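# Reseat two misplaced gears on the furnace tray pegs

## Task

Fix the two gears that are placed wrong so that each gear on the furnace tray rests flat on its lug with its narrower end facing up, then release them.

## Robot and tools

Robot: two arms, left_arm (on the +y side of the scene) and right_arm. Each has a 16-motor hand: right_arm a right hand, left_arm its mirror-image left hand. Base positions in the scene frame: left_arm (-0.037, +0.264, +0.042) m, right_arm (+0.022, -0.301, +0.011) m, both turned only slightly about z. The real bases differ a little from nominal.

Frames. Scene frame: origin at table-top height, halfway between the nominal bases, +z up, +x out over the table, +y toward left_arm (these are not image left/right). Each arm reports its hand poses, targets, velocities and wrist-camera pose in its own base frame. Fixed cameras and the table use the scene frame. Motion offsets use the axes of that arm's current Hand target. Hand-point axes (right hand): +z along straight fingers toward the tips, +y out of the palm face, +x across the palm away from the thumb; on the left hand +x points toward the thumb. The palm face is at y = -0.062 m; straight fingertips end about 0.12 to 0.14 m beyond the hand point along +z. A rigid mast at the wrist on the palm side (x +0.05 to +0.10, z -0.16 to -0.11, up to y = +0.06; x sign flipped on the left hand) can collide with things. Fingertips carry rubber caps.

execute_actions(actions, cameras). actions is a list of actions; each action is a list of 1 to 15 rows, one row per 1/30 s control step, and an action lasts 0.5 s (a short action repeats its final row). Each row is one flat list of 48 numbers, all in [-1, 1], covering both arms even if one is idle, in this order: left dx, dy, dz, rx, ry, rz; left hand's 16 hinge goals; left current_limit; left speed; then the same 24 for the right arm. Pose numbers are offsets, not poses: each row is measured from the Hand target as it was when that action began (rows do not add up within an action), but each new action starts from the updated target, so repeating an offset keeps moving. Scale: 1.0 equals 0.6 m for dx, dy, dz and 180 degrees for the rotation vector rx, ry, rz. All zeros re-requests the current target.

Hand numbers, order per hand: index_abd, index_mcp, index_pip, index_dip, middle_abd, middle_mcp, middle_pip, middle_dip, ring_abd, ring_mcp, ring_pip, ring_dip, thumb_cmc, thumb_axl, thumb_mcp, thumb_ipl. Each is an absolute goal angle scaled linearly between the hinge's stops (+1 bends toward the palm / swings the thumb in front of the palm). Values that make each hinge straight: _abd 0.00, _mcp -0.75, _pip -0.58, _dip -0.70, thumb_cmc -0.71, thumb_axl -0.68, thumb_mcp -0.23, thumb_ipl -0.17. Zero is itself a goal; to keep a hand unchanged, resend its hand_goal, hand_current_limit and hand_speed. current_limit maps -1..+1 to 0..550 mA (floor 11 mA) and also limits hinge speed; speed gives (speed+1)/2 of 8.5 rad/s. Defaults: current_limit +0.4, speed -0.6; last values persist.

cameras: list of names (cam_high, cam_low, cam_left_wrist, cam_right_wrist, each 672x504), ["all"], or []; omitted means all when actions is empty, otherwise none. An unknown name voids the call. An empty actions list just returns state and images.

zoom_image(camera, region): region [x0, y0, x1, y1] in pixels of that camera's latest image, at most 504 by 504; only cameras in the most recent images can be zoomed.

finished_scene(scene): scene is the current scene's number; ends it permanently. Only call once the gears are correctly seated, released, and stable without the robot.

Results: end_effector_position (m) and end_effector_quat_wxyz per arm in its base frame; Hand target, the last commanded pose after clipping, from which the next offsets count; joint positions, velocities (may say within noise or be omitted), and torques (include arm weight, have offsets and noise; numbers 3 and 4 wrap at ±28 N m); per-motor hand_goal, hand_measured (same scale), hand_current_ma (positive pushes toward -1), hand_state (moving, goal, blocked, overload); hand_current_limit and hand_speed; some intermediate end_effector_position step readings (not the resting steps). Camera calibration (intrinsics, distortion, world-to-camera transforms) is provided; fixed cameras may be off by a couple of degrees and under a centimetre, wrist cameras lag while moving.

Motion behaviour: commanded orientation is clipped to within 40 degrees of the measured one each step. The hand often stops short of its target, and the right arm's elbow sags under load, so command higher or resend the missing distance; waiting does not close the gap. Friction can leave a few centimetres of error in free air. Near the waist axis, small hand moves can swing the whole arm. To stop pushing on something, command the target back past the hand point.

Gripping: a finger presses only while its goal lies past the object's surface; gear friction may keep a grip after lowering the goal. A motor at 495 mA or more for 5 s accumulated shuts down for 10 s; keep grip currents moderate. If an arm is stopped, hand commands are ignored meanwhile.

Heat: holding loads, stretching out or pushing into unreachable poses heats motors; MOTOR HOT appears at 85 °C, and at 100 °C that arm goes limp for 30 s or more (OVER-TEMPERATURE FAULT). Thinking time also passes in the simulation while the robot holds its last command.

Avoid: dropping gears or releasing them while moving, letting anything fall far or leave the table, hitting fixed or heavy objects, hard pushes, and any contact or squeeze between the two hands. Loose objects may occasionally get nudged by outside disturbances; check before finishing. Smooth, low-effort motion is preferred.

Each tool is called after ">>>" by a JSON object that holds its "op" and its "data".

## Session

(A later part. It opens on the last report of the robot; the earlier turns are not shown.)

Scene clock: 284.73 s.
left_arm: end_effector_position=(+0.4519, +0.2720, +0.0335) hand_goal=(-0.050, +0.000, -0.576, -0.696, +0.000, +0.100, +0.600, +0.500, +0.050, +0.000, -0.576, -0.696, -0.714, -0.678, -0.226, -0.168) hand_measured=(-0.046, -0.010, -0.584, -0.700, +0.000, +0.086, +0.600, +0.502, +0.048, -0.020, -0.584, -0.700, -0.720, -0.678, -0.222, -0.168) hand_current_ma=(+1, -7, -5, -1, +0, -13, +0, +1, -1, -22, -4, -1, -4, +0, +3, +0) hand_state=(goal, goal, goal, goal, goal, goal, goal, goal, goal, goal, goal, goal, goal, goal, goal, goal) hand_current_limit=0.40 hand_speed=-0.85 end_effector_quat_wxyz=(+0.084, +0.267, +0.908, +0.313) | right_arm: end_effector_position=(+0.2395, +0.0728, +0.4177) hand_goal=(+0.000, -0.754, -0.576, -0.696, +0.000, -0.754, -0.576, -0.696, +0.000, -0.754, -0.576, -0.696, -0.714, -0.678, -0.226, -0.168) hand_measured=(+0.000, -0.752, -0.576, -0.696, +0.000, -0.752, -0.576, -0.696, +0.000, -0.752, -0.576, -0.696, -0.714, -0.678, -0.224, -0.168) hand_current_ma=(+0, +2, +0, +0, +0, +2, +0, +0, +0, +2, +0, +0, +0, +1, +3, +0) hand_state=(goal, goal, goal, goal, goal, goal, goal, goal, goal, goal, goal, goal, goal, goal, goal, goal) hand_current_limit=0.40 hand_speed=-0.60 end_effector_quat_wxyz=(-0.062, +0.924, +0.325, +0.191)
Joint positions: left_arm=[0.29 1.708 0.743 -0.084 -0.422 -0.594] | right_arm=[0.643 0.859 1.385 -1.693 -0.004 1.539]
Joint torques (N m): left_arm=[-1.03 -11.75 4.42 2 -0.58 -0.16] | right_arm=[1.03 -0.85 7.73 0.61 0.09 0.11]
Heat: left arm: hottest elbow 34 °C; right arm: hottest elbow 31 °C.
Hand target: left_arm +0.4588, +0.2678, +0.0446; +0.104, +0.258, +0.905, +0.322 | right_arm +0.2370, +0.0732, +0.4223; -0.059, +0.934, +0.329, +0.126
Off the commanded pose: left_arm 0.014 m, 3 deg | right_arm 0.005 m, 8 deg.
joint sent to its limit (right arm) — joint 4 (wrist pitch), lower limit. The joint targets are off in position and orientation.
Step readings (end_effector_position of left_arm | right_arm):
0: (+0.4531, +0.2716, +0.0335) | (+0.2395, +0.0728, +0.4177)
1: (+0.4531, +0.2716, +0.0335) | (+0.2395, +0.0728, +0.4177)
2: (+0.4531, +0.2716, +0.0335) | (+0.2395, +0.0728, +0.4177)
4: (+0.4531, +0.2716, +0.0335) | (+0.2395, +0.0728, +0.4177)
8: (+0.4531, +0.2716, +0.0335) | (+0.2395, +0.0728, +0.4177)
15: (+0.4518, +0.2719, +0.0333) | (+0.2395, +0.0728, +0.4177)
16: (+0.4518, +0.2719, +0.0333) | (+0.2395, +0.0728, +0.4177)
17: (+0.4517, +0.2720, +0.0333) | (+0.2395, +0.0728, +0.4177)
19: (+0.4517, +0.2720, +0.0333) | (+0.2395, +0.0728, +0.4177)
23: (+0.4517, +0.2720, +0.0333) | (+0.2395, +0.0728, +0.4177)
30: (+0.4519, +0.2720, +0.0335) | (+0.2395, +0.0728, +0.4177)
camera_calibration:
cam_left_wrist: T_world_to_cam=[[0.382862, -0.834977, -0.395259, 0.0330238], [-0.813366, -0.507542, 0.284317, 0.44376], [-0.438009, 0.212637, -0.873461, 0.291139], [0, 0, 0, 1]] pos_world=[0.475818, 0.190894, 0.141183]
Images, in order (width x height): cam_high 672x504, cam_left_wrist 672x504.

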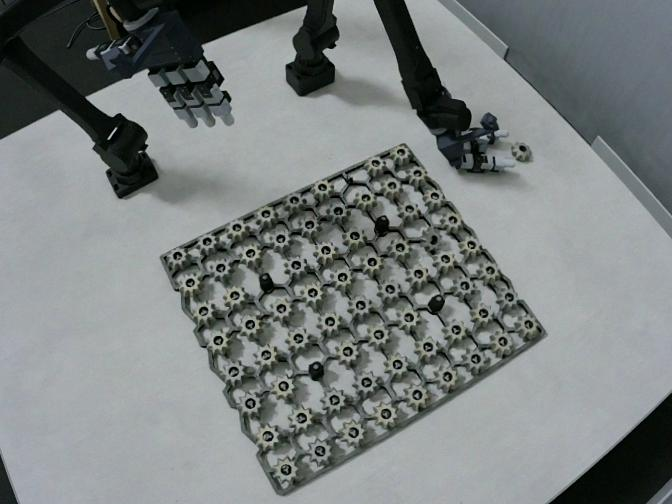

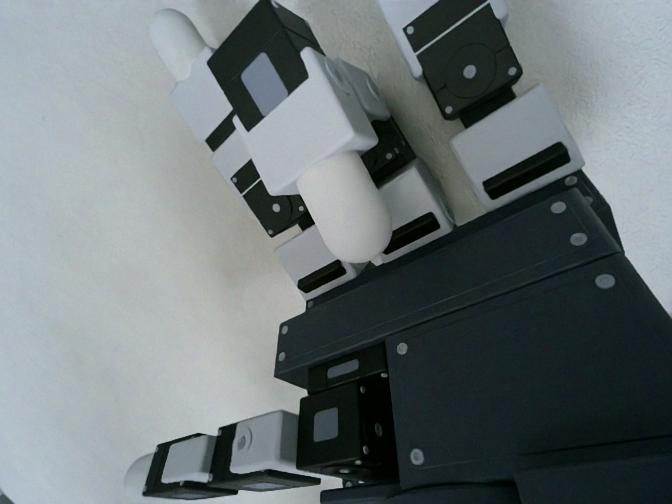

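>>> {"op": "execute_actions", "data": {"actions": [[[-0.001,0.053,-0.0643,0,0,0,0,-0.2,-0.576,-0.696,0,0.1,0.6,0.5,0,-0.2,-0.576,-0.696,-0.714,-0.678,-0.226,-0.168,0.4,-0.7,0,0,0,0,0,0,0,-0.754,-0.576,-0.696,0,-0.754,-0.576,-0.696,0,-0.754,-0.576,-0.696,-0.714,-0.678,-0.226,-0.168,0.4,-0.6]],[[-0.001,0.053,-0.0643,0.0667,0,0,0,-0.6,-0.576,-0.696,0,0.1,0.6,0.5,0,-0.6,-0.576,-0.696,-0.714,-0.678,-0.226,-0.168,0.4,-0.6,0,0,0,0,0,0,0,-0.754,-0.576,-0.696,0,-0.754,-0.576,-0.696,0,-0.754,-0.576,-0.696,-0.714,-0.678,-0.226,-0.168,0.4,-0.6]],[[0,0.05,-0.02,0.0667,0,0,0,-0.754,-0.576,-0.696,0,0.1,0.6,0.5,0,-0.754,-0.576,-0.696,-0.714,-0.678,-0.226,-0.168,0.4,-0.6,0,0,0,0,0,0,0,-0.754,-0.576,-0.696,0,-0.754,-0.576,-0.696,0,-0.754,-0.576,-0.696,-0.714,-0.678,-0.226,-0.168,0.4,-0.6]],[[0,0.06,-0.01,0.0667,0,0,0,-0.754,-0.576,-0.696,0,0.1,0.6,0.5,0,-0.754,-0.576,-0.696,-0.714,-0.678,-0.226,-0.168,0.4,-0.6,0,0,0,0,0,0,0,-0.754,-0.576,-0.696,0,-0.754,-0.576,-0.696,0,-0.754,-0.576,-0.696,-0.714,-0.678,-0.226,-0.168,0.4,-0.6]]], "cameras": ["cam_high","cam_left_wrist"]}}

>>> {"op": "zoom_image", "data": {"camera": "cam_high", "region": [490, 120, 550, 180]}}

Scene clock: 288.57 s.
left_arm: end_effector_position=(+0.4672, +0.3068, +0.1568) hand_goal=(+0.000, -0.754, -0.576, -0.696, +0.000, +0.100, +0.600, +0.500, +0.000, -0.754, -0.576, -0.696, -0.714, -0.678, -0.226, -0.168) hand_measured=(-0.002, -0.756, -0.578, -0.698, +0.000, +0.086, +0.600, +0.502, +0.002, -0.754, -0.578, -0.698, -0.716, -0.678, -0.222, -0.168) hand_current_ma=(-1, +0, -1, -1, +0, -13, +0, +1, +0, +0, -1, -1, -1, +0, +3, +0) hand_state=(goal, goal, goal, goal, goal, goal, goal, goal, goal, goal, goal, goal, goal, goal, goal, goal) hand_current_limit=0.40 hand_speed=-0.60 end_effector_quat_wxyz=(-0.002, +0.270, +0.963, +0.007) | right_arm: end_effector_position=(+0.2395, +0.0728, +0.4177) hand_goal=(+0.000, -0.754, -0.576, -0.696, +0.000, -0.754, -0.576, -0.696, +0.000, -0.754, -0.576, -0.696, -0.714, -0.678, -0.226, -0.168) hand_measured=(+0.000, -0.752, -0.576, -0.696, +0.000, -0.752, -0.576, -0.696, +0.000, -0.752, -0.576, -0.696, -0.714, -0.678, -0.224, -0.168) hand_current_ma=(+0, +2, +0, +0, +0, +2, +0, +0, +0, +2, +0, +0, +0, +1, +3, +0) hand_state=(goal, goal, goal, goal, goal, goal, goal, goal, goal, goal, goal, goal, goal, goal, goal, goal) hand_current_limit=0.40 hand_speed=-0.60 end_effector_quat_wxyz=(-0.062, +0.924, +0.325, +0.191)
Joint positions: left_arm=[0.462 1.663 1.403 -1.304 -0.013 -0.562] | right_arm=[0.643 0.859 1.385 -1.693 -0.004 1.539]
Joint torques (N m): left_arm=[-0.5 -12.98 10.5 0.27 -0.19 0.04] | right_arm=[0.97 -0.97 7.71 0.61 0.08 0.11]
Heat: left arm: hottest elbow 34 °C; right arm: hottest elbow 31 °C.
Hand target: left_arm +0.4861, +0.3145, +0.1845; +0.019, +0.277, +0.960, +0.027 | right_arm +0.2370, +0.0732, +0.4223; -0.059, +0.934, +0.329, +0.126
Off the commanded pose: left_arm 0.034 m, 3 deg | right_arm 0.005 m, 8 deg.
joint sent to its limit (right arm) — joint 4 (wrist pitch), lower limit. The joint targets are off in position and orientation.
Step readings (end_effector_position of left_arm | right_arm):
0: (+0.4519, +0.2720, +0.0335) | (+0.2395, +0.0728, +0.4177)
1: (+0.4519, +0.2720, +0.0335) | (+0.2395, +0.0728, +0.4177)
2: (+0.4517, +0.2719, +0.0350) | (+0.2395, +0.0728, +0.4177)
4: (+0.4485, +0.2708, +0.0405) | (+0.2395, +0.0728, +0.4177)
8: (+0.4458, +0.2700, +0.0651) | (+0.2395, +0.0728, +0.4177)
15: (+0.4430, +0.2693, +0.0771) | (+0.2395, +0.0728, +0.4177)
16: (+0.4421, +0.2688, +0.0757) | (+0.2395, +0.0728, +0.4177)
17: (+0.4421, +0.2664, +0.0737) | (+0.2395, +0.0728, +0.4177)
19: (+0.4376, +0.2593, +0.0720) | (+0.2395, +0.0728, +0.4177)
23: (+0.4357, +0.2522, +0.0977) | (+0.2395, +0.0728, +0.4177)
30: (+0.4485, +0.2579, +0.1290) | (+0.2395, +0.0728, +0.4177)
31: (+0.4478, +0.2580, +0.1288) | (+0.2395, +0.0728, +0.4177)
32: (+0.4467, +0.2560, +0.1260) | (+0.2395, +0.0728, +0.4177)
34: (+0.4444, +0.2545, +0.1220) | (+0.2395, +0.0728, +0.4177)
38: (+0.4462, +0.2687, +0.1349) | (+0.2395, +0.0728, +0.4177)
45: (+0.4513, +0.2827, +0.1521) | (+0.2395, +0.0728, +0.4177)
46: (+0.4514, +0.2822, +0.1511) | (+0.2395, +0.0728, +0.4177)
47: (+0.4512, +0.2793, +0.1478) | (+0.2395, +0.0728, +0.4177)
49: (+0.4554, +0.2755, +0.1436) | (+0.2395, +0.0728, +0.4177)
53: (+0.4689, +0.2926, +0.1519) | (+0.2395, +0.0728, +0.4177)
60: (+0.4664, +0.3111, +0.1615) | (+0.2395, +0.0728, +0.4177)
camera_calibration:
cam_left_wrist: T_world_to_cam=[[0.336773, -0.941519, -0.0112737, 0.0989004], [-0.624401, -0.232272, 0.74577, 0.193754], [-0.704775, -0.244116, -0.666108, 0.630412], [0, 0, 0, 1]] pos_world=[0.531971, 0.292014, 0.276541]
Images, in order (width x height): cam_high 672x504, cam_left_wrist 672x504.

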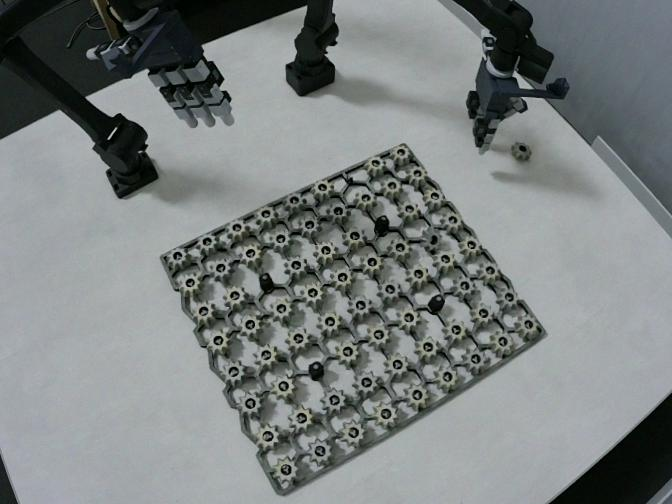

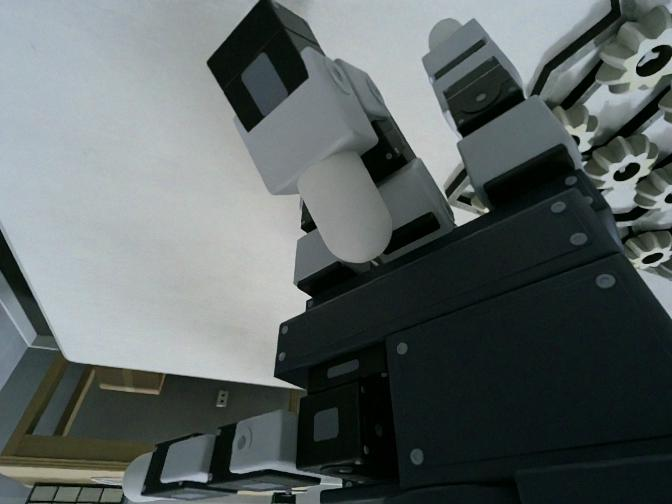

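Scaled by 8.400 from the camera's 672x504 image, which has a finer 960x720 frame.

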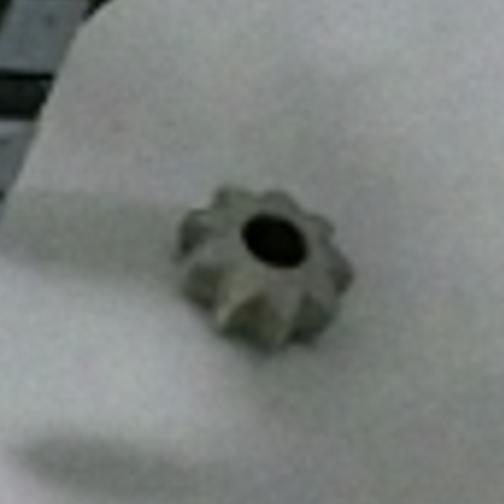

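>>> {"op": "execute_actions", "data": {"actions": [[[0.005,0.0618,0.0028,0,0,0,0,-0.754,-0.576,-0.696,0,0.1,0.6,0.5,0,-0.754,-0.576,-0.696,-0.714,-0.678,-0.226,-0.168,0.4,-0.6,0,0,0,0,0,0,0,-0.754,-0.576,-0.696,0,-0.754,-0.576,-0.696,0,-0.754,-0.576,-0.696,-0.714,-0.678,-0.226,-0.168,0.4,-0.6]],[[0.005,0.0618,0.0028,0,0,0,0,-0.754,-0.576,-0.696,0,0.1,0.6,0.5,0,-0.754,-0.576,-0.696,-0.714,-0.678,-0.226,-0.168,0.4,-0.6,0,0,0,0,0,0,0,-0.754,-0.576,-0.696,0,-0.754,-0.576,-0.696,0,-0.754,-0.576,-0.696,-0.714,-0.678,-0.226,-0.168,0.4,-0.6]],[[0.005,0.0618,0.0028,0,0,0,0,-0.754,-0.576,-0.696,0,0.1,0.6,0.5,0,-0.754,-0.576,-0.696,-0.714,-0.678,-0.226,-0.168,0.4,-0.6,0,0,0,0,0,0,0,-0.754,-0.576,-0.696,0,-0.754,-0.576,-0.696,0,-0.754,-0.576,-0.696,-0.714,-0.678,-0.226,-0.168,0.4,-0.6]],[[0.005,0.0618,0.0028,0,0,0,0,-0.754,-0.576,-0.696,0,0.1,0.6,0.5,0,-0.754,-0.576,-0.696,-0.714,-0.678,-0.226,-0.168,0.4,-0.6,0,0,0,0,0,0,0,-0.754,-0.576,-0.696,0,-0.754,-0.576,-0.696,0,-0.754,-0.576,-0.696,-0.714,-0.678,-0.226,-0.168,0.4,-0.6]]], "cameras": ["cam_high","cam_left_wrist"]}}

>>> {"op": "zoom_image", "data": {"camera": "cam_left_wrist", "region": [300, 0, 504, 150]}}

Scene clock: 292.60 s.
left_arm: end_effector_position=(+0.5408, +0.4376, +0.1555) hand_goal=(+0.000, -0.754, -0.576, -0.696, +0.000, +0.100, +0.600, +0.500, +0.000, -0.754, -0.576, -0.696, -0.714, -0.678, -0.226, -0.168) hand_measured=(-0.002, -0.754, -0.578, -0.698, +0.000, +0.086, +0.600, +0.502, +0.002, -0.754, -0.578, -0.698, -0.716, -0.678, -0.222, -0.168) hand_current_ma=(-1, +0, -1, -1, +0, -13, +0, +1, +0, +0, -1, -1, +0, +0, +3, +0) hand_state=(goal, goal, goal, goal, goal, goal, goal, goal, goal, goal, goal, goal, goal, goal, goal, goal) hand_current_limit=0.40 hand_speed=-0.60 end_effector_quat_wxyz=(+0.000, +0.271, +0.963, +0.003) | right_arm: end_effector_position=(+0.2395, +0.0728, +0.4177) hand_goal=(+0.000, -0.754, -0.576, -0.696, +0.000, -0.754, -0.576, -0.696, +0.000, -0.754, -0.576, -0.696, -0.714, -0.678, -0.226, -0.168) hand_measured=(+0.000, -0.752, -0.576, -0.696, +0.000, -0.752, -0.576, -0.696, +0.000, -0.752, -0.576, -0.696, -0.714, -0.678, -0.224, -0.168) hand_current_ma=(+0, +2, +0, +0, +0, +2, +0, +0, +0, +2, +0, +0, +0, +1, +3, +0) hand_state=(goal, goal, goal, goal, goal, goal, goal, goal, goal, goal, goal, goal, goal, goal, goal, goal) hand_current_limit=0.40 hand_speed=-0.60 end_effector_quat_wxyz=(-0.062, +0.924, +0.325, +0.191)
Joint positions: left_arm=[0.6 2.01 1.9 -1.456 -0.003 -0.422] | right_arm=[0.643 0.859 1.385 -1.693 -0.004 1.539]
Joint torques (N m): left_arm=[-0.26 -18.32 10.73 0.13 -0.16 0.05] | right_arm=[0.97 -0.79 7.72 0.59 0.08 0.12]
Heat: left arm: hottest elbow 34 °C; right arm: hottest elbow 31 °C.
Hand target: left_arm +0.5552, +0.4464, +0.1867; +0.019, +0.277, +0.960, +0.027 | right_arm +0.2370, +0.0732, +0.4223; -0.059, +0.934, +0.329, +0.126
Off the commanded pose: left_arm 0.035 m, 4 deg | right_arm 0.005 m, 8 deg.
joint sent to its limit (right arm) — joint 4 (wrist pitch), lower limit. The joint targets are off in position and orientation.
Step readings (end_effector_position of left_arm | right_arm):
0: (+0.4672, +0.3068, +0.1568) | (+0.2395, +0.0728, +0.4177)
1: (+0.4678, +0.3070, +0.1574) | (+0.2395, +0.0728, +0.4177)
2: (+0.4688, +0.3073, +0.1576) | (+0.2395, +0.0728, +0.4177)
4: (+0.4753, +0.3117, +0.1592) | (+0.2395, +0.0728, +0.4177)
8: (+0.4891, +0.3265, +0.1613) | (+0.2395, +0.0728, +0.4177)
15: (+0.4837, +0.3392, +0.1552) | (+0.2395, +0.0728, +0.4177)
16: (+0.4835, +0.3398, +0.1548) | (+0.2395, +0.0728, +0.4177)
17: (+0.4846, +0.3402, +0.1555) | (+0.2395, +0.0728, +0.4177)
19: (+0.4920, +0.3447, +0.1580) | (+0.2395, +0.0728, +0.4177)
23: (+0.5074, +0.3587, +0.1617) | (+0.2395, +0.0728, +0.4177)
30: (+0.5034, +0.3707, +0.1550) | (+0.2395, +0.0728, +0.4177)
31: (+0.5026, +0.3713, +0.1555) | (+0.2395, +0.0728, +0.4177)
32: (+0.5031, +0.3725, +0.1551) | (+0.2395, +0.0728, +0.4177)
34: (+0.5099, +0.3784, +0.1581) | (+0.2395, +0.0728, +0.4177)
38: (+0.5255, +0.3923, +0.1617) | (+0.2395, +0.0728, +0.4177)
45: (+0.5223, +0.4026, +0.1551) | (+0.2395, +0.0728, +0.4177)
46: (+0.5220, +0.4034, +0.1547) | (+0.2395, +0.0728, +0.4177)
47: (+0.5223, +0.4047, +0.1548) | (+0.2395, +0.0728, +0.4177)
49: (+0.5289, +0.4109, +0.1575) | (+0.2395, +0.0728, +0.4177)
53: (+0.5438, +0.4255, +0.1615) | (+0.2395, +0.0728, +0.4177)
60: (+0.5417, +0.4345, +0.1545) | (+0.2395, +0.0728, +0.4177)
camera_calibration:
cam_left_wrist: T_world_to_cam=[[0.335325, -0.942099, -0.0025789, 0.197018], [-0.626245, -0.224946, 0.746469, 0.268706], [-0.703828, -0.248695, -0.665415, 0.714752], [0, 0, 0, 1]] pos_world=[0.605274, 0.42381, 0.275534]
Images, in order (width x height): cam_high 672x504, cam_left_wrist 672x504.

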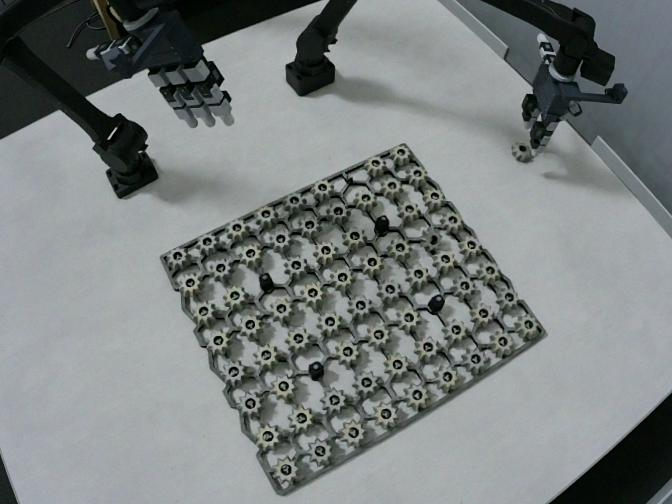

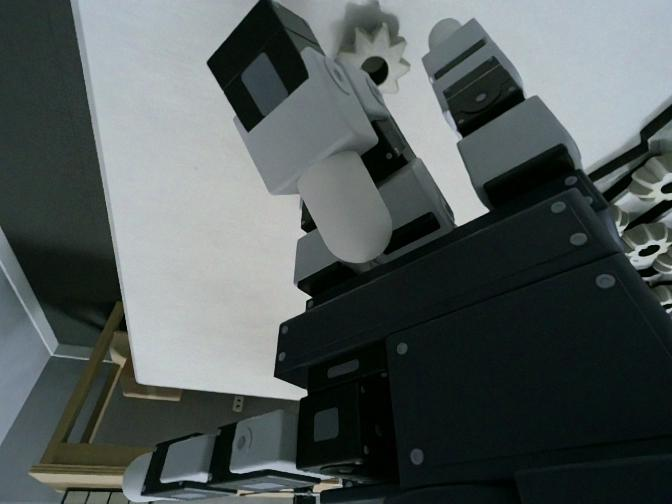

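Scaled by 2.471 from the camera's 672x504 image, which has a finer 960x720 frame.

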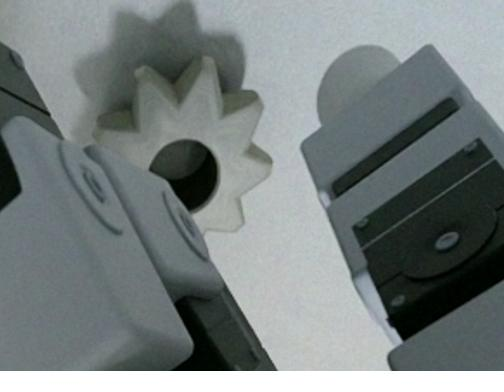

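>>> {"op": "execute_actions", "data": {"actions": [[[0.0052,-0.0072,0.047,0,0,0,0,-0.754,-0.576,-0.696,0,0.1,0.6,0.5,0,-0.754,-0.576,-0.696,-0.714,-0.678,-0.226,-0.168,0.4,-0.6,0,0,0,0,0,0,0,-0.754,-0.576,-0.696,0,-0.754,-0.576,-0.696,0,-0.754,-0.576,-0.696,-0.714,-0.678,-0.226,-0.168,0.4,-0.6]],[[0.0052,-0.0072,0.047,0,0,0,0,-0.754,-0.576,-0.696,0,0.1,0.6,0.5,0,-0.754,-0.576,-0.696,-0.714,-0.678,-0.226,-0.168,0.4,-0.6,0,0,0,0,0,0,0,-0.754,-0.576,-0.696,0,-0.754,-0.576,-0.696,0,-0.754,-0.576,-0.696,-0.714,-0.678,-0.226,-0.168,0.4,-0.6]],[[0.0052,-0.0072,0.047,0,0,0,0,-0.754,-0.576,-0.696,0,0.1,0.6,0.5,0,-0.754,-0.576,-0.696,-0.714,-0.678,-0.226,-0.168,0.4,-0.6,0,0,0,0,0,0,0,-0.754,-0.576,-0.696,0,-0.754,-0.576,-0.696,0,-0.754,-0.576,-0.696,-0.714,-0.678,-0.226,-0.168,0.4,-0.6]]], "cameras": ["cam_left_wrist"]}}

>>> {"op": "zoom_image", "data": {"camera": "cam_left_wrist", "region": [300, 0, 504, 150]}}

Scene clock: 295.87 s.
left_arm: end_effector_position=(+0.5398, +0.4348, +0.0897) hand_goal=(+0.000, -0.754, -0.576, -0.696, +0.000, +0.100, +0.600, +0.500, +0.000, -0.754, -0.576, -0.696, -0.714, -0.678, -0.226, -0.168) hand_measured=(+0.000, -0.756, -0.578, -0.698, +0.000, +0.086, +0.600, +0.502, +0.002, -0.754, -0.578, -0.698, -0.716, -0.678, -0.222, -0.168) hand_current_ma=(+0, +0, +0, +0, +0, -13, +0, +1, +0, +0, -1, -1, +0, +0, +3, +0) hand_state=(goal, goal, goal, goal, goal, goal, goal, goal, goal, goal, goal, goal, goal, goal, goal, goal) hand_current_limit=0.40 hand_speed=-0.60 end_effector_quat_wxyz=(+0.007, +0.274, +0.962, +0.010) | right_arm: end_effector_position=(+0.2395, +0.0728, +0.4177) hand_goal=(+0.000, -0.754, -0.576, -0.696, +0.000, -0.754, -0.576, -0.696, +0.000, -0.754, -0.576, -0.696, -0.714, -0.678, -0.226, -0.168) hand_measured=(+0.000, -0.752, -0.576, -0.696, +0.000, -0.752, -0.576, -0.696, +0.000, -0.752, -0.576, -0.696, -0.714, -0.678, -0.224, -0.168) hand_current_ma=(+0, +2, +0, +0, +0, +2, +0, +0, +0, +2, +0, +0, +0, +1, +3, +0) hand_state=(goal, goal, goal, goal, goal, goal, goal, goal, goal, goal, goal, goal, goal, goal, goal, goal) hand_current_limit=0.40 hand_speed=-0.60 end_effector_quat_wxyz=(-0.062, +0.924, +0.325, +0.191)
Joint positions: left_arm=[0.599 2.025 1.745 -1.265 -0.002 -0.416] | right_arm=[0.643 0.859 1.385 -1.693 -0.004 1.539]
Joint torques (N m): left_arm=[0.15 -18.26 6.83 1.13 -0.24 0.06] | right_arm=[0.91 -0.79 7.72 0.61 0.08 0.11]
Heat: left arm: hottest elbow 34 °C; right arm: hottest elbow 31 °C.
Hand target: left_arm +0.5447, +0.4439, +0.1013; +0.019, +0.277, +0.960, +0.027 | right_arm +0.2370, +0.0732, +0.4223; -0.059, +0.934, +0.329, +0.126
Off the commanded pose: left_arm 0.016 m, 2 deg | right_arm 0.005 m, 8 deg.
joint sent to its limit (right arm) — joint 4 (wrist pitch), lower limit. The joint targets are off in position and orientation.
Step readings (end_effector_position of left_arm | right_arm):
0: (+0.5408, +0.4376, +0.1555) | (+0.2395, +0.0728, +0.4177)
1: (+0.5408, +0.4376, +0.1555) | (+0.2395, +0.0728, +0.4177)
2: (+0.5408, +0.4376, +0.1555) | (+0.2395, +0.0728, +0.4177)
4: (+0.5427, +0.4389, +0.1562) | (+0.2395, +0.0728, +0.4177)
8: (+0.5461, +0.4412, +0.1535) | (+0.2395, +0.0728, +0.4177)
15: (+0.5444, +0.4400, +0.1467) | (+0.2395, +0.0728, +0.4177)
16: (+0.5447, +0.4402, +0.1468) | (+0.2395, +0.0728, +0.4177)
17: (+0.5447, +0.4402, +0.1457) | (+0.2395, +0.0728, +0.4177)
19: (+0.5458, +0.4410, +0.1406) | (+0.2395, +0.0728, +0.4177)
23: (+0.5409, +0.4374, +0.1209) | (+0.2395, +0.0728, +0.4177)
30: (+0.5404, +0.4371, +0.1129) | (+0.2395, +0.0728, +0.4177)
31: (+0.5407, +0.4373, +0.1130) | (+0.2395, +0.0728, +0.4177)
32: (+0.5414, +0.4378, +0.1122) | (+0.2395, +0.0728, +0.4177)
34: (+0.5424, +0.4384, +0.1077) | (+0.2395, +0.0728, +0.4177)
38: (+0.5378, +0.4349, +0.0918) | (+0.2395, +0.0728, +0.4177)
45: (+0.5398, +0.4348, +0.0897) | (+0.2395, +0.0728, +0.4177)
camera_calibration:
cam_left_wrist: T_world_to_cam=[[0.328117, -0.944616, -0.00627916, 0.199821], [-0.640745, -0.22744, 0.733292, 0.32658], [-0.694108, -0.236583, -0.679885, 0.660276], [0, 0, 0, 1]] pos_world=[0.601992, 0.419241, 0.210688]
Images, in order (width x height): cam_left_wrist 672x504.

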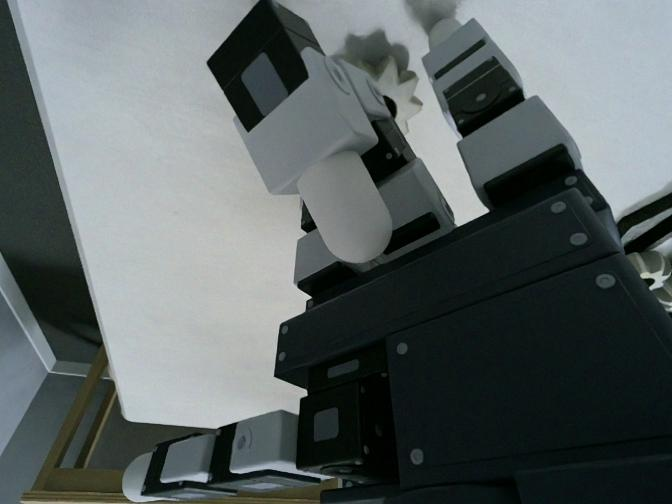

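Scaled by 2.471 from the camera's 672x504 image, which has a finer 960x720 frame.

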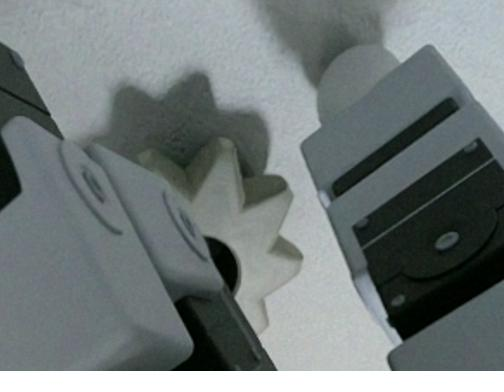

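>>> {"op": "execute_actions", "data": {"actions": [[[0.0028,0.0144,-0.0403,0,0,0,0,-0.754,-0.576,-0.696,0,0.1,0.6,0.5,0,-0.754,-0.576,-0.696,-0.714,-0.678,-0.226,-0.168,0.4,-0.6,0,0,0,0,0,0,0,-0.754,-0.576,-0.696,0,-0.754,-0.576,-0.696,0,-0.754,-0.576,-0.696,-0.714,-0.678,-0.226,-0.168,0.4,-0.6]]], "cameras": ["cam_left_wrist"]}}

>>> {"op": "zoom_image", "data": {"camera": "cam_left_wrist", "region": [300, 0, 504, 150]}}

Scene clock: 297.27 s.
left_arm: end_effector_position=(+0.5335, +0.4347, +0.0917) hand_goal=(+0.000, -0.754, -0.576, -0.696, +0.000, +0.100, +0.600, +0.500, +0.000, -0.754, -0.576, -0.696, -0.714, -0.678, -0.226, -0.168) hand_measured=(+0.002, -0.748, -0.574, -0.696, +0.000, +0.086, +0.600, +0.502, +0.002, -0.754, -0.578, -0.698, -0.716, -0.678, -0.222, -0.168) hand_current_ma=(+1, +3, +1, +0, +0, -13, +0, +1, +0, +0, -1, -1, +0, +0, +3, +0) hand_state=(goal, goal, goal, goal, goal, goal, goal, goal, goal, goal, goal, goal, goal, goal, goal, goal) hand_current_limit=0.40 hand_speed=-0.60 end_effector_quat_wxyz=(+0.000, +0.275, +0.961, +0.000) | right_arm: end_effector_position=(+0.2395, +0.0728, +0.4177) hand_goal=(+0.000, -0.754, -0.576, -0.696, +0.000, -0.754, -0.576, -0.696, +0.000, -0.754, -0.576, -0.696, -0.714, -0.678, -0.226, -0.168) hand_measured=(+0.000, -0.752, -0.576, -0.696, +0.000, -0.752, -0.576, -0.696, +0.000, -0.752, -0.576, -0.696, -0.714, -0.678, -0.224, -0.168) hand_current_ma=(+0, +2, +0, +0, +0, +2, +0, +0, +0, +2, +0, +0, +0, +1, +3, +0) hand_state=(goal, goal, goal, goal, goal, goal, goal, goal, goal, goal, goal, goal, goal, goal, goal, goal) hand_current_limit=0.40 hand_speed=-0.60 end_effector_quat_wxyz=(-0.062, +0.924, +0.325, +0.191)
Joint positions: left_arm=[0.605 2.025 1.756 -1.302 0 -0.408] | right_arm=[0.643 0.859 1.385 -1.693 -0.004 1.539]
Joint torques (N m): left_arm=[0.15 -18.55 10.47 0.05 -0.23 0.04] | right_arm=[0.91 -0.85 7.72 0.59 0.09 0.11]
Heat: left arm: hottest elbow 34 °C; right arm: hottest elbow 31 °C.
Hand target: left_arm +0.5466, +0.4511, +0.1259; +0.019, +0.277, +0.960, +0.027 | right_arm +0.2370, +0.0732, +0.4223; -0.059, +0.934, +0.329, +0.126
Off the commanded pose: left_arm 0.040 m, 4 deg | right_arm 0.005 m, 8 deg.
joint sent to its limit (right arm) — joint 4 (wrist pitch), lower limit. The joint targets are off in position and orientation.
Step readings (end_effector_position of left_arm | right_arm):
0: (+0.5398, +0.4348, +0.0897) | (+0.2395, +0.0728, +0.4177)
1: (+0.5398, +0.4348, +0.0897) | (+0.2395, +0.0728, +0.4177)
2: (+0.5398, +0.4348, +0.0897) | (+0.2395, +0.0728, +0.4177)
4: (+0.5397, +0.4342, +0.0900) | (+0.2395, +0.0728, +0.4177)
8: (+0.5359, +0.4315, +0.0891) | (+0.2395, +0.0728, +0.4177)
15: (+0.5347, +0.4330, +0.0911) | (+0.2395, +0.0728, +0.4177)
camera_calibration:
cam_left_wrist: T_world_to_cam=[[0.326583, -0.945167, 0.00195234, 0.202083], [-0.625718, -0.214655, 0.749934, 0.305924], [-0.708393, -0.246137, -0.66151, 0.667351], [0, 0, 0, 1]] pos_world=[0.598172, 0.42093, 0.211642]
Images, in order (width x height): cam_left_wrist 672x504.

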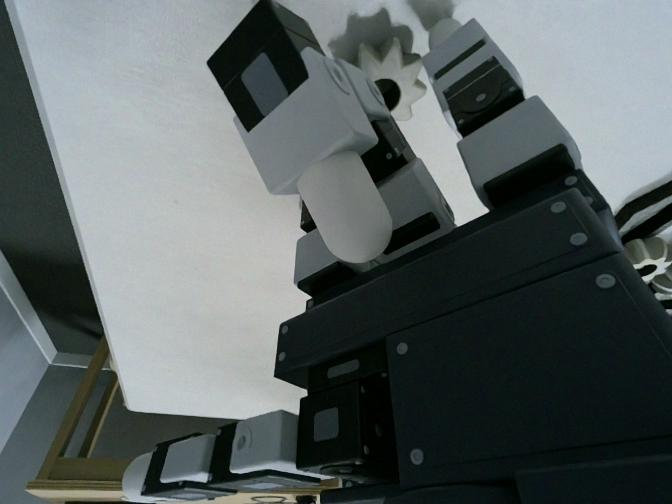

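Scaled by 2.471 from the camera's 672x504 image, which has a finer 960x720 frame.

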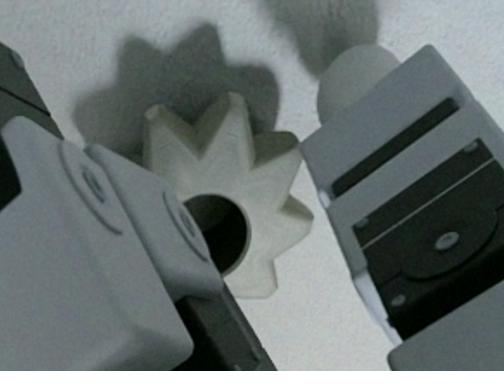

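>>> {"op": "execute_actions", "data": {"actions": []}}

Scene clock: 298.00 s.
left_arm: end_effector_position=(+0.5335, +0.4347, +0.0917) hand_goal=(+0.000, -0.754, -0.576, -0.696, +0.000, +0.100, +0.600, +0.500, +0.000, -0.754, -0.576, -0.696, -0.714, -0.678, -0.226, -0.168) hand_measured=(+0.002, -0.748, -0.574, -0.696, +0.000, +0.086, +0.600, +0.502, +0.002, -0.754, -0.578, -0.698, -0.716, -0.678, -0.222, -0.168) hand_current_ma=(+1, +3, +1, +0, +0, -13, +0, +1, +0, +0, -1, -1, +0, +0, +3, +0) hand_state=(goal, goal, goal, goal, goal, goal, goal, goal, goal, goal, goal, goal, goal, goal, goal, goal) hand_current_limit=0.40 hand_speed=-0.60 end_effector_quat_wxyz=(+0.000, +0.275, +0.961, +0.000) | right_arm: end_effector_position=(+0.2395, +0.0728, +0.4177) hand_goal=(+0.000, -0.754, -0.576, -0.696, +0.000, -0.754, -0.576, -0.696, +0.000, -0.754, -0.576, -0.696, -0.714, -0.678, -0.226, -0.168) hand_measured=(+0.000, -0.752, -0.576, -0.696, +0.000, -0.752, -0.576, -0.696, +0.000, -0.752, -0.576, -0.696, -0.714, -0.678, -0.224, -0.168) hand_current_ma=(+0, +2, +0, +0, +0, +2, +0, +0, +0, +2, +0, +0, +0, +1, +3, +0) hand_state=(goal, goal, goal, goal, goal, goal, goal, goal, goal, goal, goal, goal, goal, goal, goal, goal) hand_current_limit=0.40 hand_speed=-0.60 end_effector_quat_wxyz=(-0.062, +0.924, +0.325, +0.191)
Joint positions: left_arm=[0.605 2.025 1.756 -1.302 0 -0.408] | right_arm=[0.643 0.859 1.385 -1.693 -0.004 1.539]
Joint velocities: within noise
Joint torques (N m): left_arm=[-0.03 -18.61 10.47 0.08 -0.25 0.06] | right_arm=[1.03 -0.79 7.75 0.61 0.08 0.12]
Heat: left arm: hottest elbow 34 °C; right arm: hottest elbow 31 °C.
Hand target: left_arm +0.5466, +0.4511, +0.1259; +0.019, +0.277, +0.960, +0.027 | right_arm +0.2370, +0.0732, +0.4223; -0.059, +0.934, +0.329, +0.126
Off the commanded pose: left_arm 0.040 m, 4 deg | right_arm 0.005 m, 8 deg.
camera_calibration:
cam_left_wrist: T_world_to_cam=[[0.326583, -0.945167, 0.00195234, 0.202083], [-0.625718, -0.214655, 0.749934, 0.305924], [-0.708393, -0.246137, -0.66151, 0.667351], [0, 0, 0, 1]] pos_world=[0.598172, 0.42093, 0.211642]
cam_right_wrist: T_world_to_cam=[[-0.168482, -0.941088, -0.293202, 0.259848], [-0.888044, 0.0158295, 0.459486, -0.0210968], [-0.427776, 0.337791, -0.838394, 0.557436], [0, 0, 0, 1]] pos_world=[0.263502, 0.0565772, 0.553232]

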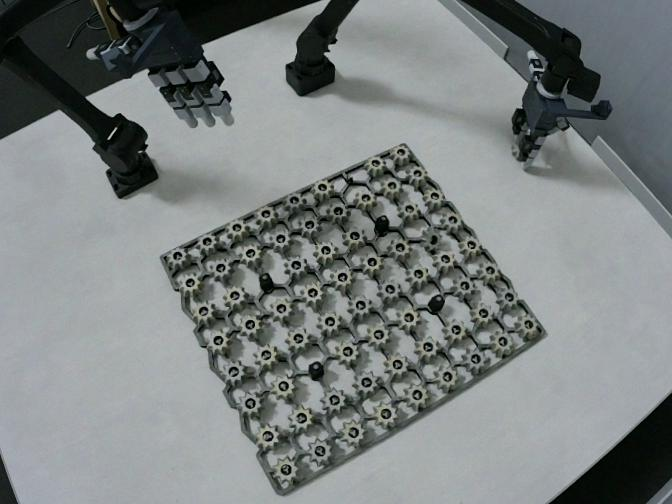

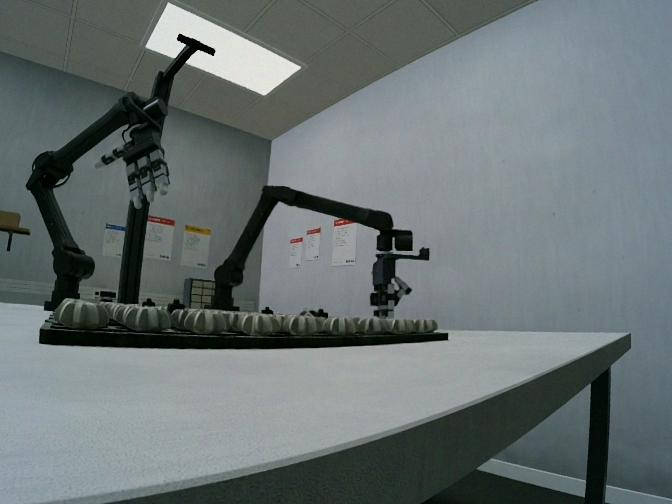

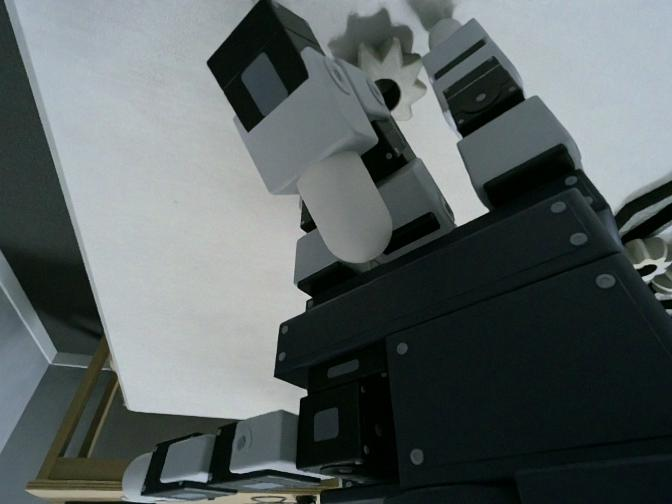

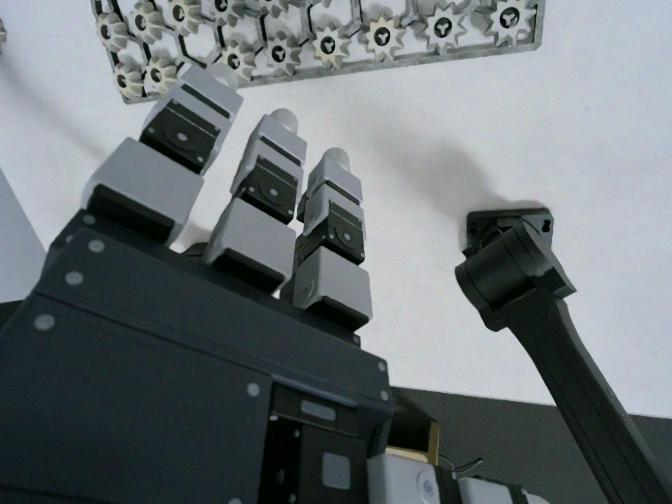

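>>> {"op": "zoom_image", "data": {"camera": "cam_left_wrist", "region": [320, 0, 480, 120]}}

Scaled by 3.150 from the camera's 672x504 image, which has a finer 960x720 frame.

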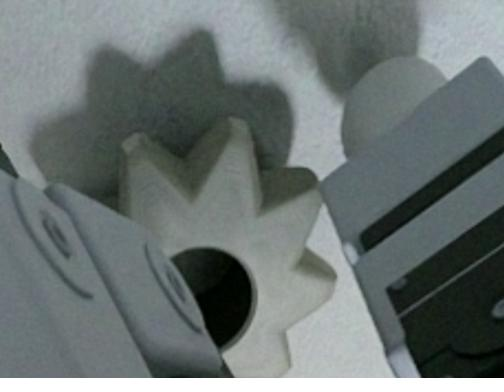

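>>> {"op": "execute_actions", "data": {"actions": [[[0,0,0,0,0,0,0.08,-0.764,-0.576,-0.696,0,0.1,0.6,0.5,-0.08,-0.764,-0.576,-0.696,-0.714,-0.678,-0.226,-0.168,0.4,-0.85,0,0,0,0,0,0,0,-0.754,-0.576,-0.696,0,-0.754,-0.576,-0.696,0,-0.754,-0.576,-0.696,-0.714,-0.678,-0.226,-0.168,0.4,-0.6]],[[0,0,0,0,0,0,0.36,-0.764,-0.576,-0.696,0,0.1,0.6,0.5,-0.36,-0.764,-0.576,-0.696,-0.714,-0.678,-0.226,-0.168,0.79,-0.9,0,0,0,0,0,0,0,-0.754,-0.576,-0.696,0,-0.754,-0.576,-0.696,0,-0.754,-0.576,-0.696,-0.714,-0.678,-0.226,-0.168,0.4,-0.6]],[[0,0,0,0,0,0,0.36,-0.764,-0.576,-0.696,0,0.1,0.6,0.5,-0.36,-0.764,-0.576,-0.696,-0.714,-0.678,-0.226,-0.168,0.79,-0.9,0,0,0,0,0,0,0,-0.754,-0.576,-0.696,0,-0.754,-0.576,-0.696,0,-0.754,-0.576,-0.696,-0.714,-0.678,-0.226,-0.168,0.4,-0.6]],[[0,0,0,0,0,0,0.36,-0.764,-0.576,-0.696,0,0.1,0.6,0.5,-0.36,-0.764,-0.576,-0.696,-0.714,-0.678,-0.226,-0.168,0.79,-0.9,0,0,0,0,0,0,0,-0.754,-0.576,-0.696,0,-0.754,-0.576,-0.696,0,-0.754,-0.576,-0.696,-0.714,-0.678,-0.226,-0.168,0.4,-0.6]]], "cameras": ["cam_left_wrist"]}}

>>> {"op": "zoom_image", "data": {"camera": "cam_left_wrist", "region": [320, 0, 480, 120]}}

Scene clock: 302.17 s.
left_arm: end_effector_position=(+0.5343, +0.4338, +0.0917) hand_goal=(+0.360, -0.764, -0.576, -0.696, +0.000, +0.100, +0.600, +0.500, -0.360, -0.764, -0.576, -0.696, -0.714, -0.678, -0.226, -0.168) hand_measured=(+0.096, -0.760, -0.574, -0.696, +0.000, +0.086, +0.600, +0.502, -0.094, -0.760, -0.576, -0.698, -0.716, -0.678, -0.222, -0.168) hand_current_ma=(-492, +2, +1, +0, +0, -13, +0, +1, +492, +2, +0, +0, +0, +0, +3, +0) hand_state=(blocked, goal, goal, goal, goal, goal, goal, goal, blocked, goal, goal, goal, goal, goal, goal, goal) hand_current_limit=0.79 hand_speed=-0.90 end_effector_quat_wxyz=(+0.000, +0.277, +0.961, +0.000) | right_arm: end_effector_position=(+0.2395, +0.0728, +0.4177) hand_goal=(+0.000, -0.754, -0.576, -0.696, +0.000, -0.754, -0.576, -0.696, +0.000, -0.754, -0.576, -0.696, -0.714, -0.678, -0.226, -0.168) hand_measured=(+0.000, -0.752, -0.576, -0.696, +0.000, -0.752, -0.576, -0.696, +0.000, -0.752, -0.576, -0.696, -0.714, -0.678, -0.224, -0.168) hand_current_ma=(+0, +2, +0, +0, +0, +2, +0, +0, +0, +2, +0, +0, +0, +1, +3, +0) hand_state=(goal, goal, goal, goal, goal, goal, goal, goal, goal, goal, goal, goal, goal, goal, goal, goal) hand_current_limit=0.40 hand_speed=-0.60 end_effector_quat_wxyz=(-0.062, +0.924, +0.325, +0.191)
Joint positions: left_arm=[0.603 2.025 1.756 -1.302 0 -0.407] | right_arm=[0.643 0.859 1.385 -1.693 -0.004 1.539]
Joint torques (N m): left_arm=[0.03 -18.43 10.52 0.14 -0.26 0.04] | right_arm=[0.91 -0.85 7.77 0.66 0.09 0.11]
Heat: left arm: hottest elbow 35 °C; right arm: hottest elbow 31 °C.
Hand target: left_arm +0.5466, +0.4511, +0.1259; +0.019, +0.277, +0.960, +0.027 | right_arm +0.2370, +0.0732, +0.4223; -0.059, +0.934, +0.329, +0.126
Off the commanded pose: left_arm 0.040 m, 4 deg | right_arm 0.005 m, 8 deg.
joint sent to its limit (right arm) — joint 4 (wrist pitch), lower limit. The joint targets are off in position and orientation.
Step readings (end_effector_position of left_arm | right_arm):
0: (+0.5335, +0.4347, +0.0917) | (+0.2395, +0.0728, +0.4177)
1: (+0.5335, +0.4347, +0.0917) | (+0.2395, +0.0728, +0.4177)
2: (+0.5335, +0.4347, +0.0917) | (+0.2395, +0.0728, +0.4177)
4: (+0.5335, +0.4347, +0.0917) | (+0.2395, +0.0728, +0.4177)
8: (+0.5342, +0.4339, +0.0917) | (+0.2395, +0.0728, +0.4177)
15: (+0.5342, +0.4339, +0.0917) | (+0.2395, +0.0728, +0.4177)
16: (+0.5342, +0.4339, +0.0917) | (+0.2395, +0.0728, +0.4177)
17: (+0.5342, +0.4339, +0.0917) | (+0.2395, +0.0728, +0.4177)
19: (+0.5342, +0.4339, +0.0917) | (+0.2395, +0.0728, +0.4177)
23: (+0.5343, +0.4338, +0.0917) | (+0.2395, +0.0728, +0.4177)
30: (+0.5343, +0.4338, +0.0917) | (+0.2395, +0.0728, +0.4177)
31: (+0.5343, +0.4338, +0.0917) | (+0.2395, +0.0728, +0.4177)
32: (+0.5343, +0.4338, +0.0917) | (+0.2395, +0.0728, +0.4177)
34: (+0.5343, +0.4338, +0.0917) | (+0.2395, +0.0728, +0.4177)
38: (+0.5343, +0.4338, +0.0917) | (+0.2395, +0.0728, +0.4177)
45: (+0.5343, +0.4338, +0.0917) | (+0.2395, +0.0728, +0.4177)
46: (+0.5343, +0.4338, +0.0917) | (+0.2395, +0.0728, +0.4177)
47: (+0.5343, +0.4338, +0.0917) | (+0.2395, +0.0728, +0.4177)
49: (+0.5343, +0.4338, +0.0917) | (+0.2395, +0.0728, +0.4177)
53: (+0.5343, +0.4338, +0.0917) | (+0.2395, +0.0728, +0.4177)
60: (+0.5343, +0.4338, +0.0917) | (+0.2395, +0.0728, +0.4177)
camera_calibration:
cam_left_wrist: T_world_to_cam=[[0.323699, -0.946158, 0.0019557, 0.203027], [-0.626385, -0.212749, 0.74992, 0.305815], [-0.709126, -0.243973, -0.661526, 0.667208], [0, 0, 0, 1]] pos_world=[0.598973, 0.419939, 0.211642]
Images, in order (width x height): cam_left_wrist 672x504.

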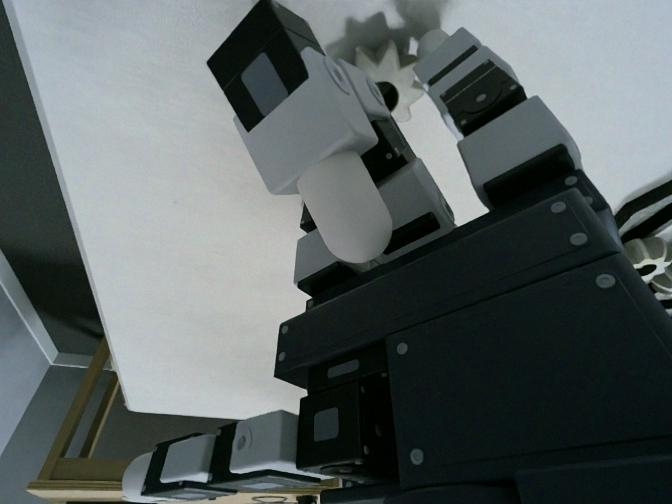

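Scaled by 3.150 from the camera's 672x504 image, which has a finer 960x720 frame.

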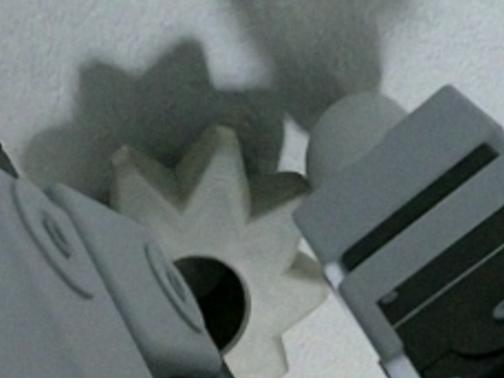

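Good grip. Lift.

>>> {"op": "execute_actions", "data": {"actions": [[[0,0.004,-0.01,0,0,0,0.36,-0.764,-0.576,-0.696,0,0.1,0.6,0.5,-0.36,-0.764,-0.576,-0.696,-0.714,-0.678,-0.226,-0.168,0.79,-0.9,0,0,0,0,0,0,0,-0.754,-0.576,-0.696,0,-0.754,-0.576,-0.696,0,-0.754,-0.576,-0.696,-0.714,-0.678,-0.226,-0.168,0.4,-0.6]],[[0,0.003,-0.007,0,0,0,0.36,-0.764,-0.576,-0.696,0,0.1,0.6,0.5,-0.36,-0.764,-0.576,-0.696,-0.714,-0.678,-0.226,-0.168,0.79,-0.9,0,0,0,0,0,0,0,-0.754,-0.576,-0.696,0,-0.754,-0.576,-0.696,0,-0.754,-0.576,-0.696,-0.714,-0.678,-0.226,-0.168,0.4,-0.6]],[[0,0.003,-0.01,0,0,0,0.36,-0.764,-0.576,-0.696,0,0.1,0.6,0.5,-0.36,-0.764,-0.576,-0.696,-0.714,-0.678,-0.226,-0.168,0.79,-0.9,0,0,0,0,0,0,0,-0.754,-0.576,-0.696,0,-0.754,-0.576,-0.696,0,-0.754,-0.576,-0.696,-0.714,-0.678,-0.226,-0.168,0.4,-0.6]],[[0,0.003,-0.015,0,0,0,0.36,-0.764,-0.576,-0.696,0,0.1,0.6,0.5,-0.36,-0.764,-0.576,-0.696,-0.714,-0.678,-0.226,-0.168,0.79,-0.9,0,0,0,0,0,0,0,-0.754,-0.576,-0.696,0,-0.754,-0.576,-0.696,0,-0.754,-0.576,-0.696,-0.714,-0.678,-0.226,-0.168,0.4,-0.6]],[[0,0.003,-0.02,0,0,0,0.36,-0.764,-0.576,-0.696,0,0.1,0.6,0.5,-0.36,-0.764,-0.576,-0.696,-0.714,-0.678,-0.226,-0.168,0.79,-0.9,0,0,0,0,0,0,0,-0.754,-0.576,-0.696,0,-0.754,-0.576,-0.696,0,-0.754,-0.576,-0.696,-0.714,-0.678,-0.226,-0.168,0.4,-0.6]],[[0,0.003,-0.02,0,0,0,0.36,-0.764,-0.576,-0.696,0,0.1,0.6,0.5,-0.36,-0.764,-0.576,-0.696,-0.714,-0.678,-0.226,-0.168,0.79,-0.9,0,0,0,0,0,0,0,-0.754,-0.576,-0.696,0,-0.754,-0.576,-0.696,0,-0.754,-0.576,-0.696,-0.714,-0.678,-0.226,-0.168,0.4,-0.6]]], "cameras": ["cam_left_wrist", "cam_low"]}}

>>> {"op": "zoom_image", "data": {"camera": "cam_left_wrist", "region": [320, 0, 480, 120]}}

Scene clock: 306.03 s.
left_arm: end_effector_position=(+0.5363, +0.4387, +0.1240) hand_goal=(+0.360, -0.764, -0.576, -0.696, +0.000, +0.100, +0.600, +0.500, -0.360, -0.764, -0.576, -0.696, -0.714, -0.678, -0.226, -0.168) hand_measured=(+0.096, -0.760, -0.574, -0.696, +0.000, +0.086, +0.600, +0.502, -0.094, -0.760, -0.576, -0.698, -0.716, -0.678, -0.222, -0.168) hand_current_ma=(-492, +2, +1, +0, +0, -13, +0, +1, +492, +2, +0, +0, +0, +0, +3, +0) hand_state=(blocked, goal, goal, goal, goal, goal, goal, goal, blocked, goal, goal, goal, goal, goal, goal, goal) hand_current_limit=0.79 hand_speed=-0.90 end_effector_quat_wxyz=(-0.010, +0.277, +0.961, -0.012) | right_arm: end_effector_position=(+0.2395, +0.0728, +0.4177) hand_goal=(+0.000, -0.754, -0.576, -0.696, +0.000, -0.754, -0.576, -0.696, +0.000, -0.754, -0.576, -0.696, -0.714, -0.678, -0.226, -0.168) hand_measured=(+0.000, -0.752, -0.576, -0.696, +0.000, -0.752, -0.576, -0.696, +0.000, -0.752, -0.576, -0.696, -0.714, -0.678, -0.224, -0.168) hand_current_ma=(+0, +2, +0, +0, +0, +2, +0, +0, +0, +2, +0, +0, +0, +1, +3, +0) hand_state=(goal, goal, goal, goal, goal, goal, goal, goal, goal, goal, goal, goal, goal, goal, goal, goal) hand_current_limit=0.40 hand_speed=-0.60 end_effector_quat_wxyz=(-0.062, +0.924, +0.325, +0.191)
Joint positions: left_arm=[0.608 2.037 1.868 -1.433 0 -0.402] | right_arm=[0.643 0.859 1.385 -1.693 -0.004 1.539]
Joint torques (N m): left_arm=[0.5 -20.42 11.78 0.03 -0.22 0.05] | right_arm=[0.97 -0.79 7.72 0.64 0.08 0.11]
Heat: left arm: hottest elbow 35 °C; right arm: hottest elbow 31 °C.
Hand target: left_arm +0.5502, +0.4588, +0.1757; +0.019, +0.277, +0.960, +0.027 | right_arm +0.2370, +0.0732, +0.4223; -0.059, +0.934, +0.329, +0.126
Off the commanded pose: left_arm 0.057 m, 6 deg | right_arm 0.005 m, 8 deg.
joint sent to its limit (right arm) — joint 4 (wrist pitch), lower limit. The joint targets are off in position and orientation.
Step readings (end_effector_position of left_arm | right_arm):
0: (+0.5343, +0.4338, +0.0917) | (+0.2395, +0.0728, +0.4177)
1: (+0.5343, +0.4338, +0.0917) | (+0.2395, +0.0728, +0.4177)
2: (+0.5344, +0.4339, +0.0923) | (+0.2395, +0.0728, +0.4177)
4: (+0.5339, +0.4336, +0.0926) | (+0.2395, +0.0728, +0.4177)
8: (+0.5335, +0.4333, +0.0925) | (+0.2395, +0.0728, +0.4177)
15: (+0.5333, +0.4331, +0.0920) | (+0.2395, +0.0728, +0.4177)
16: (+0.5333, +0.4331, +0.0920) | (+0.2395, +0.0728, +0.4177)
17: (+0.5334, +0.4332, +0.0925) | (+0.2395, +0.0728, +0.4177)
19: (+0.5328, +0.4328, +0.0919) | (+0.2395, +0.0728, +0.4177)
23: (+0.5332, +0.4330, +0.0926) | (+0.2395, +0.0728, +0.4177)
30: (+0.5334, +0.4331, +0.0921) | (+0.2395, +0.0728, +0.4177)
31: (+0.5334, +0.4331, +0.0921) | (+0.2395, +0.0728, +0.4177)
32: (+0.5335, +0.4331, +0.0927) | (+0.2395, +0.0728, +0.4177)
34: (+0.5331, +0.4328, +0.0926) | (+0.2395, +0.0728, +0.4177)
38: (+0.5324, +0.4337, +0.0932) | (+0.2395, +0.0728, +0.4177)
45: (+0.5331, +0.4341, +0.0950) | (+0.2395, +0.0728, +0.4177)
46: (+0.5331, +0.4341, +0.0950) | (+0.2395, +0.0728, +0.4177)
47: (+0.5332, +0.4342, +0.0956) | (+0.2395, +0.0728, +0.4177)
49: (+0.5330, +0.4340, +0.0971) | (+0.2395, +0.0728, +0.4177)
53: (+0.5337, +0.4345, +0.1005) | (+0.2395, +0.0728, +0.4177)
60: (+0.5342, +0.4361, +0.1035) | (+0.2395, +0.0728, +0.4177)
61: (+0.5342, +0.4361, +0.1035) | (+0.2395, +0.0728, +0.4177)
62: (+0.5340, +0.4359, +0.1040) | (+0.2395, +0.0728, +0.4177)
64: (+0.5334, +0.4355, +0.1044) | (+0.2395, +0.0728, +0.4177)
68: (+0.5342, +0.4361, +0.1090) | (+0.2395, +0.0728, +0.4177)
75: (+0.5363, +0.4374, +0.1134) | (+0.2395, +0.0728, +0.4177)
76: (+0.5360, +0.4372, +0.1133) | (+0.2395, +0.0728, +0.4177)
77: (+0.5357, +0.4370, +0.1138) | (+0.2395, +0.0728, +0.4177)
79: (+0.5351, +0.4365, +0.1152) | (+0.2395, +0.0728, +0.4177)
83: (+0.5362, +0.4373, +0.1205) | (+0.2395, +0.0728, +0.4177)
90: (+0.5366, +0.4389, +0.1241) | (+0.2395, +0.0728, +0.4177)
camera_calibration:
cam_left_wrist: T_world_to_cam=[[0.323907, -0.946032, 0.0103809, 0.205709], [-0.607215, -0.199462, 0.769093, 0.26543], [-0.725516, -0.255418, -0.639052, 0.702268], [0, 0, 0, 1]] pos_world=[0.60405, 0.426922, 0.24251]
Images, in order (width x height): cam_low 672x504, cam_left_wrist 672x504.

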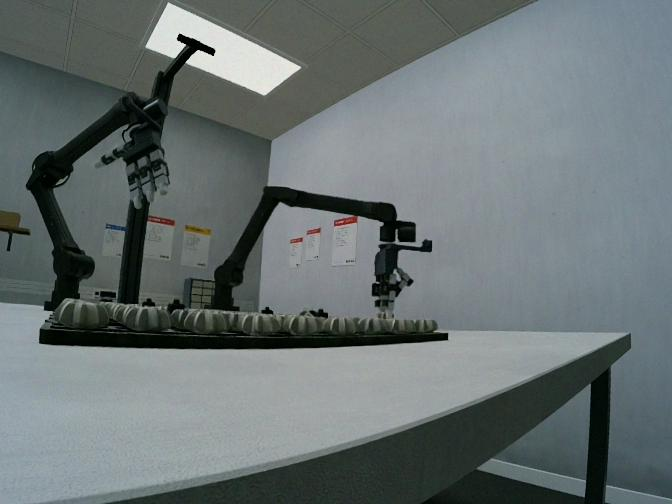

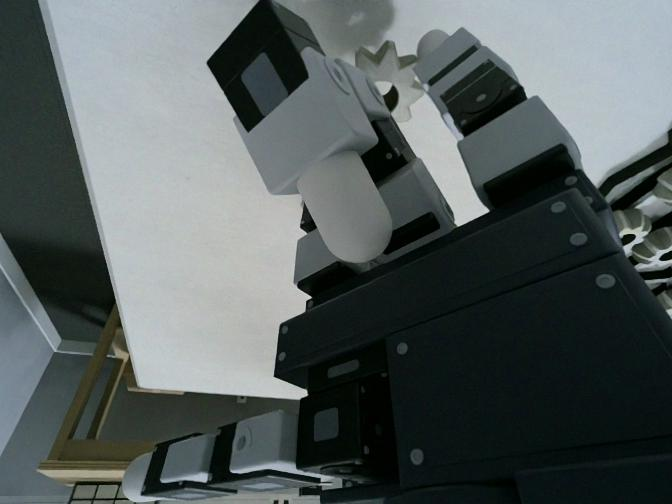

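Scaled by 3.150 from the camera's 672x504 image, which has a finer 960x720 frame.

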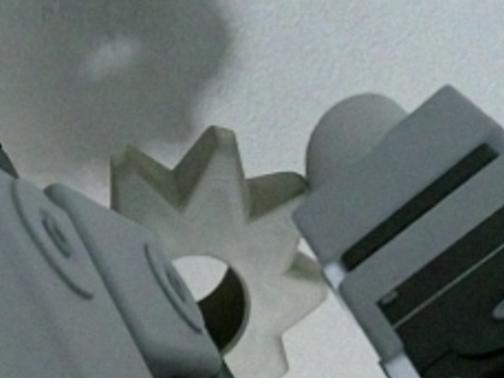

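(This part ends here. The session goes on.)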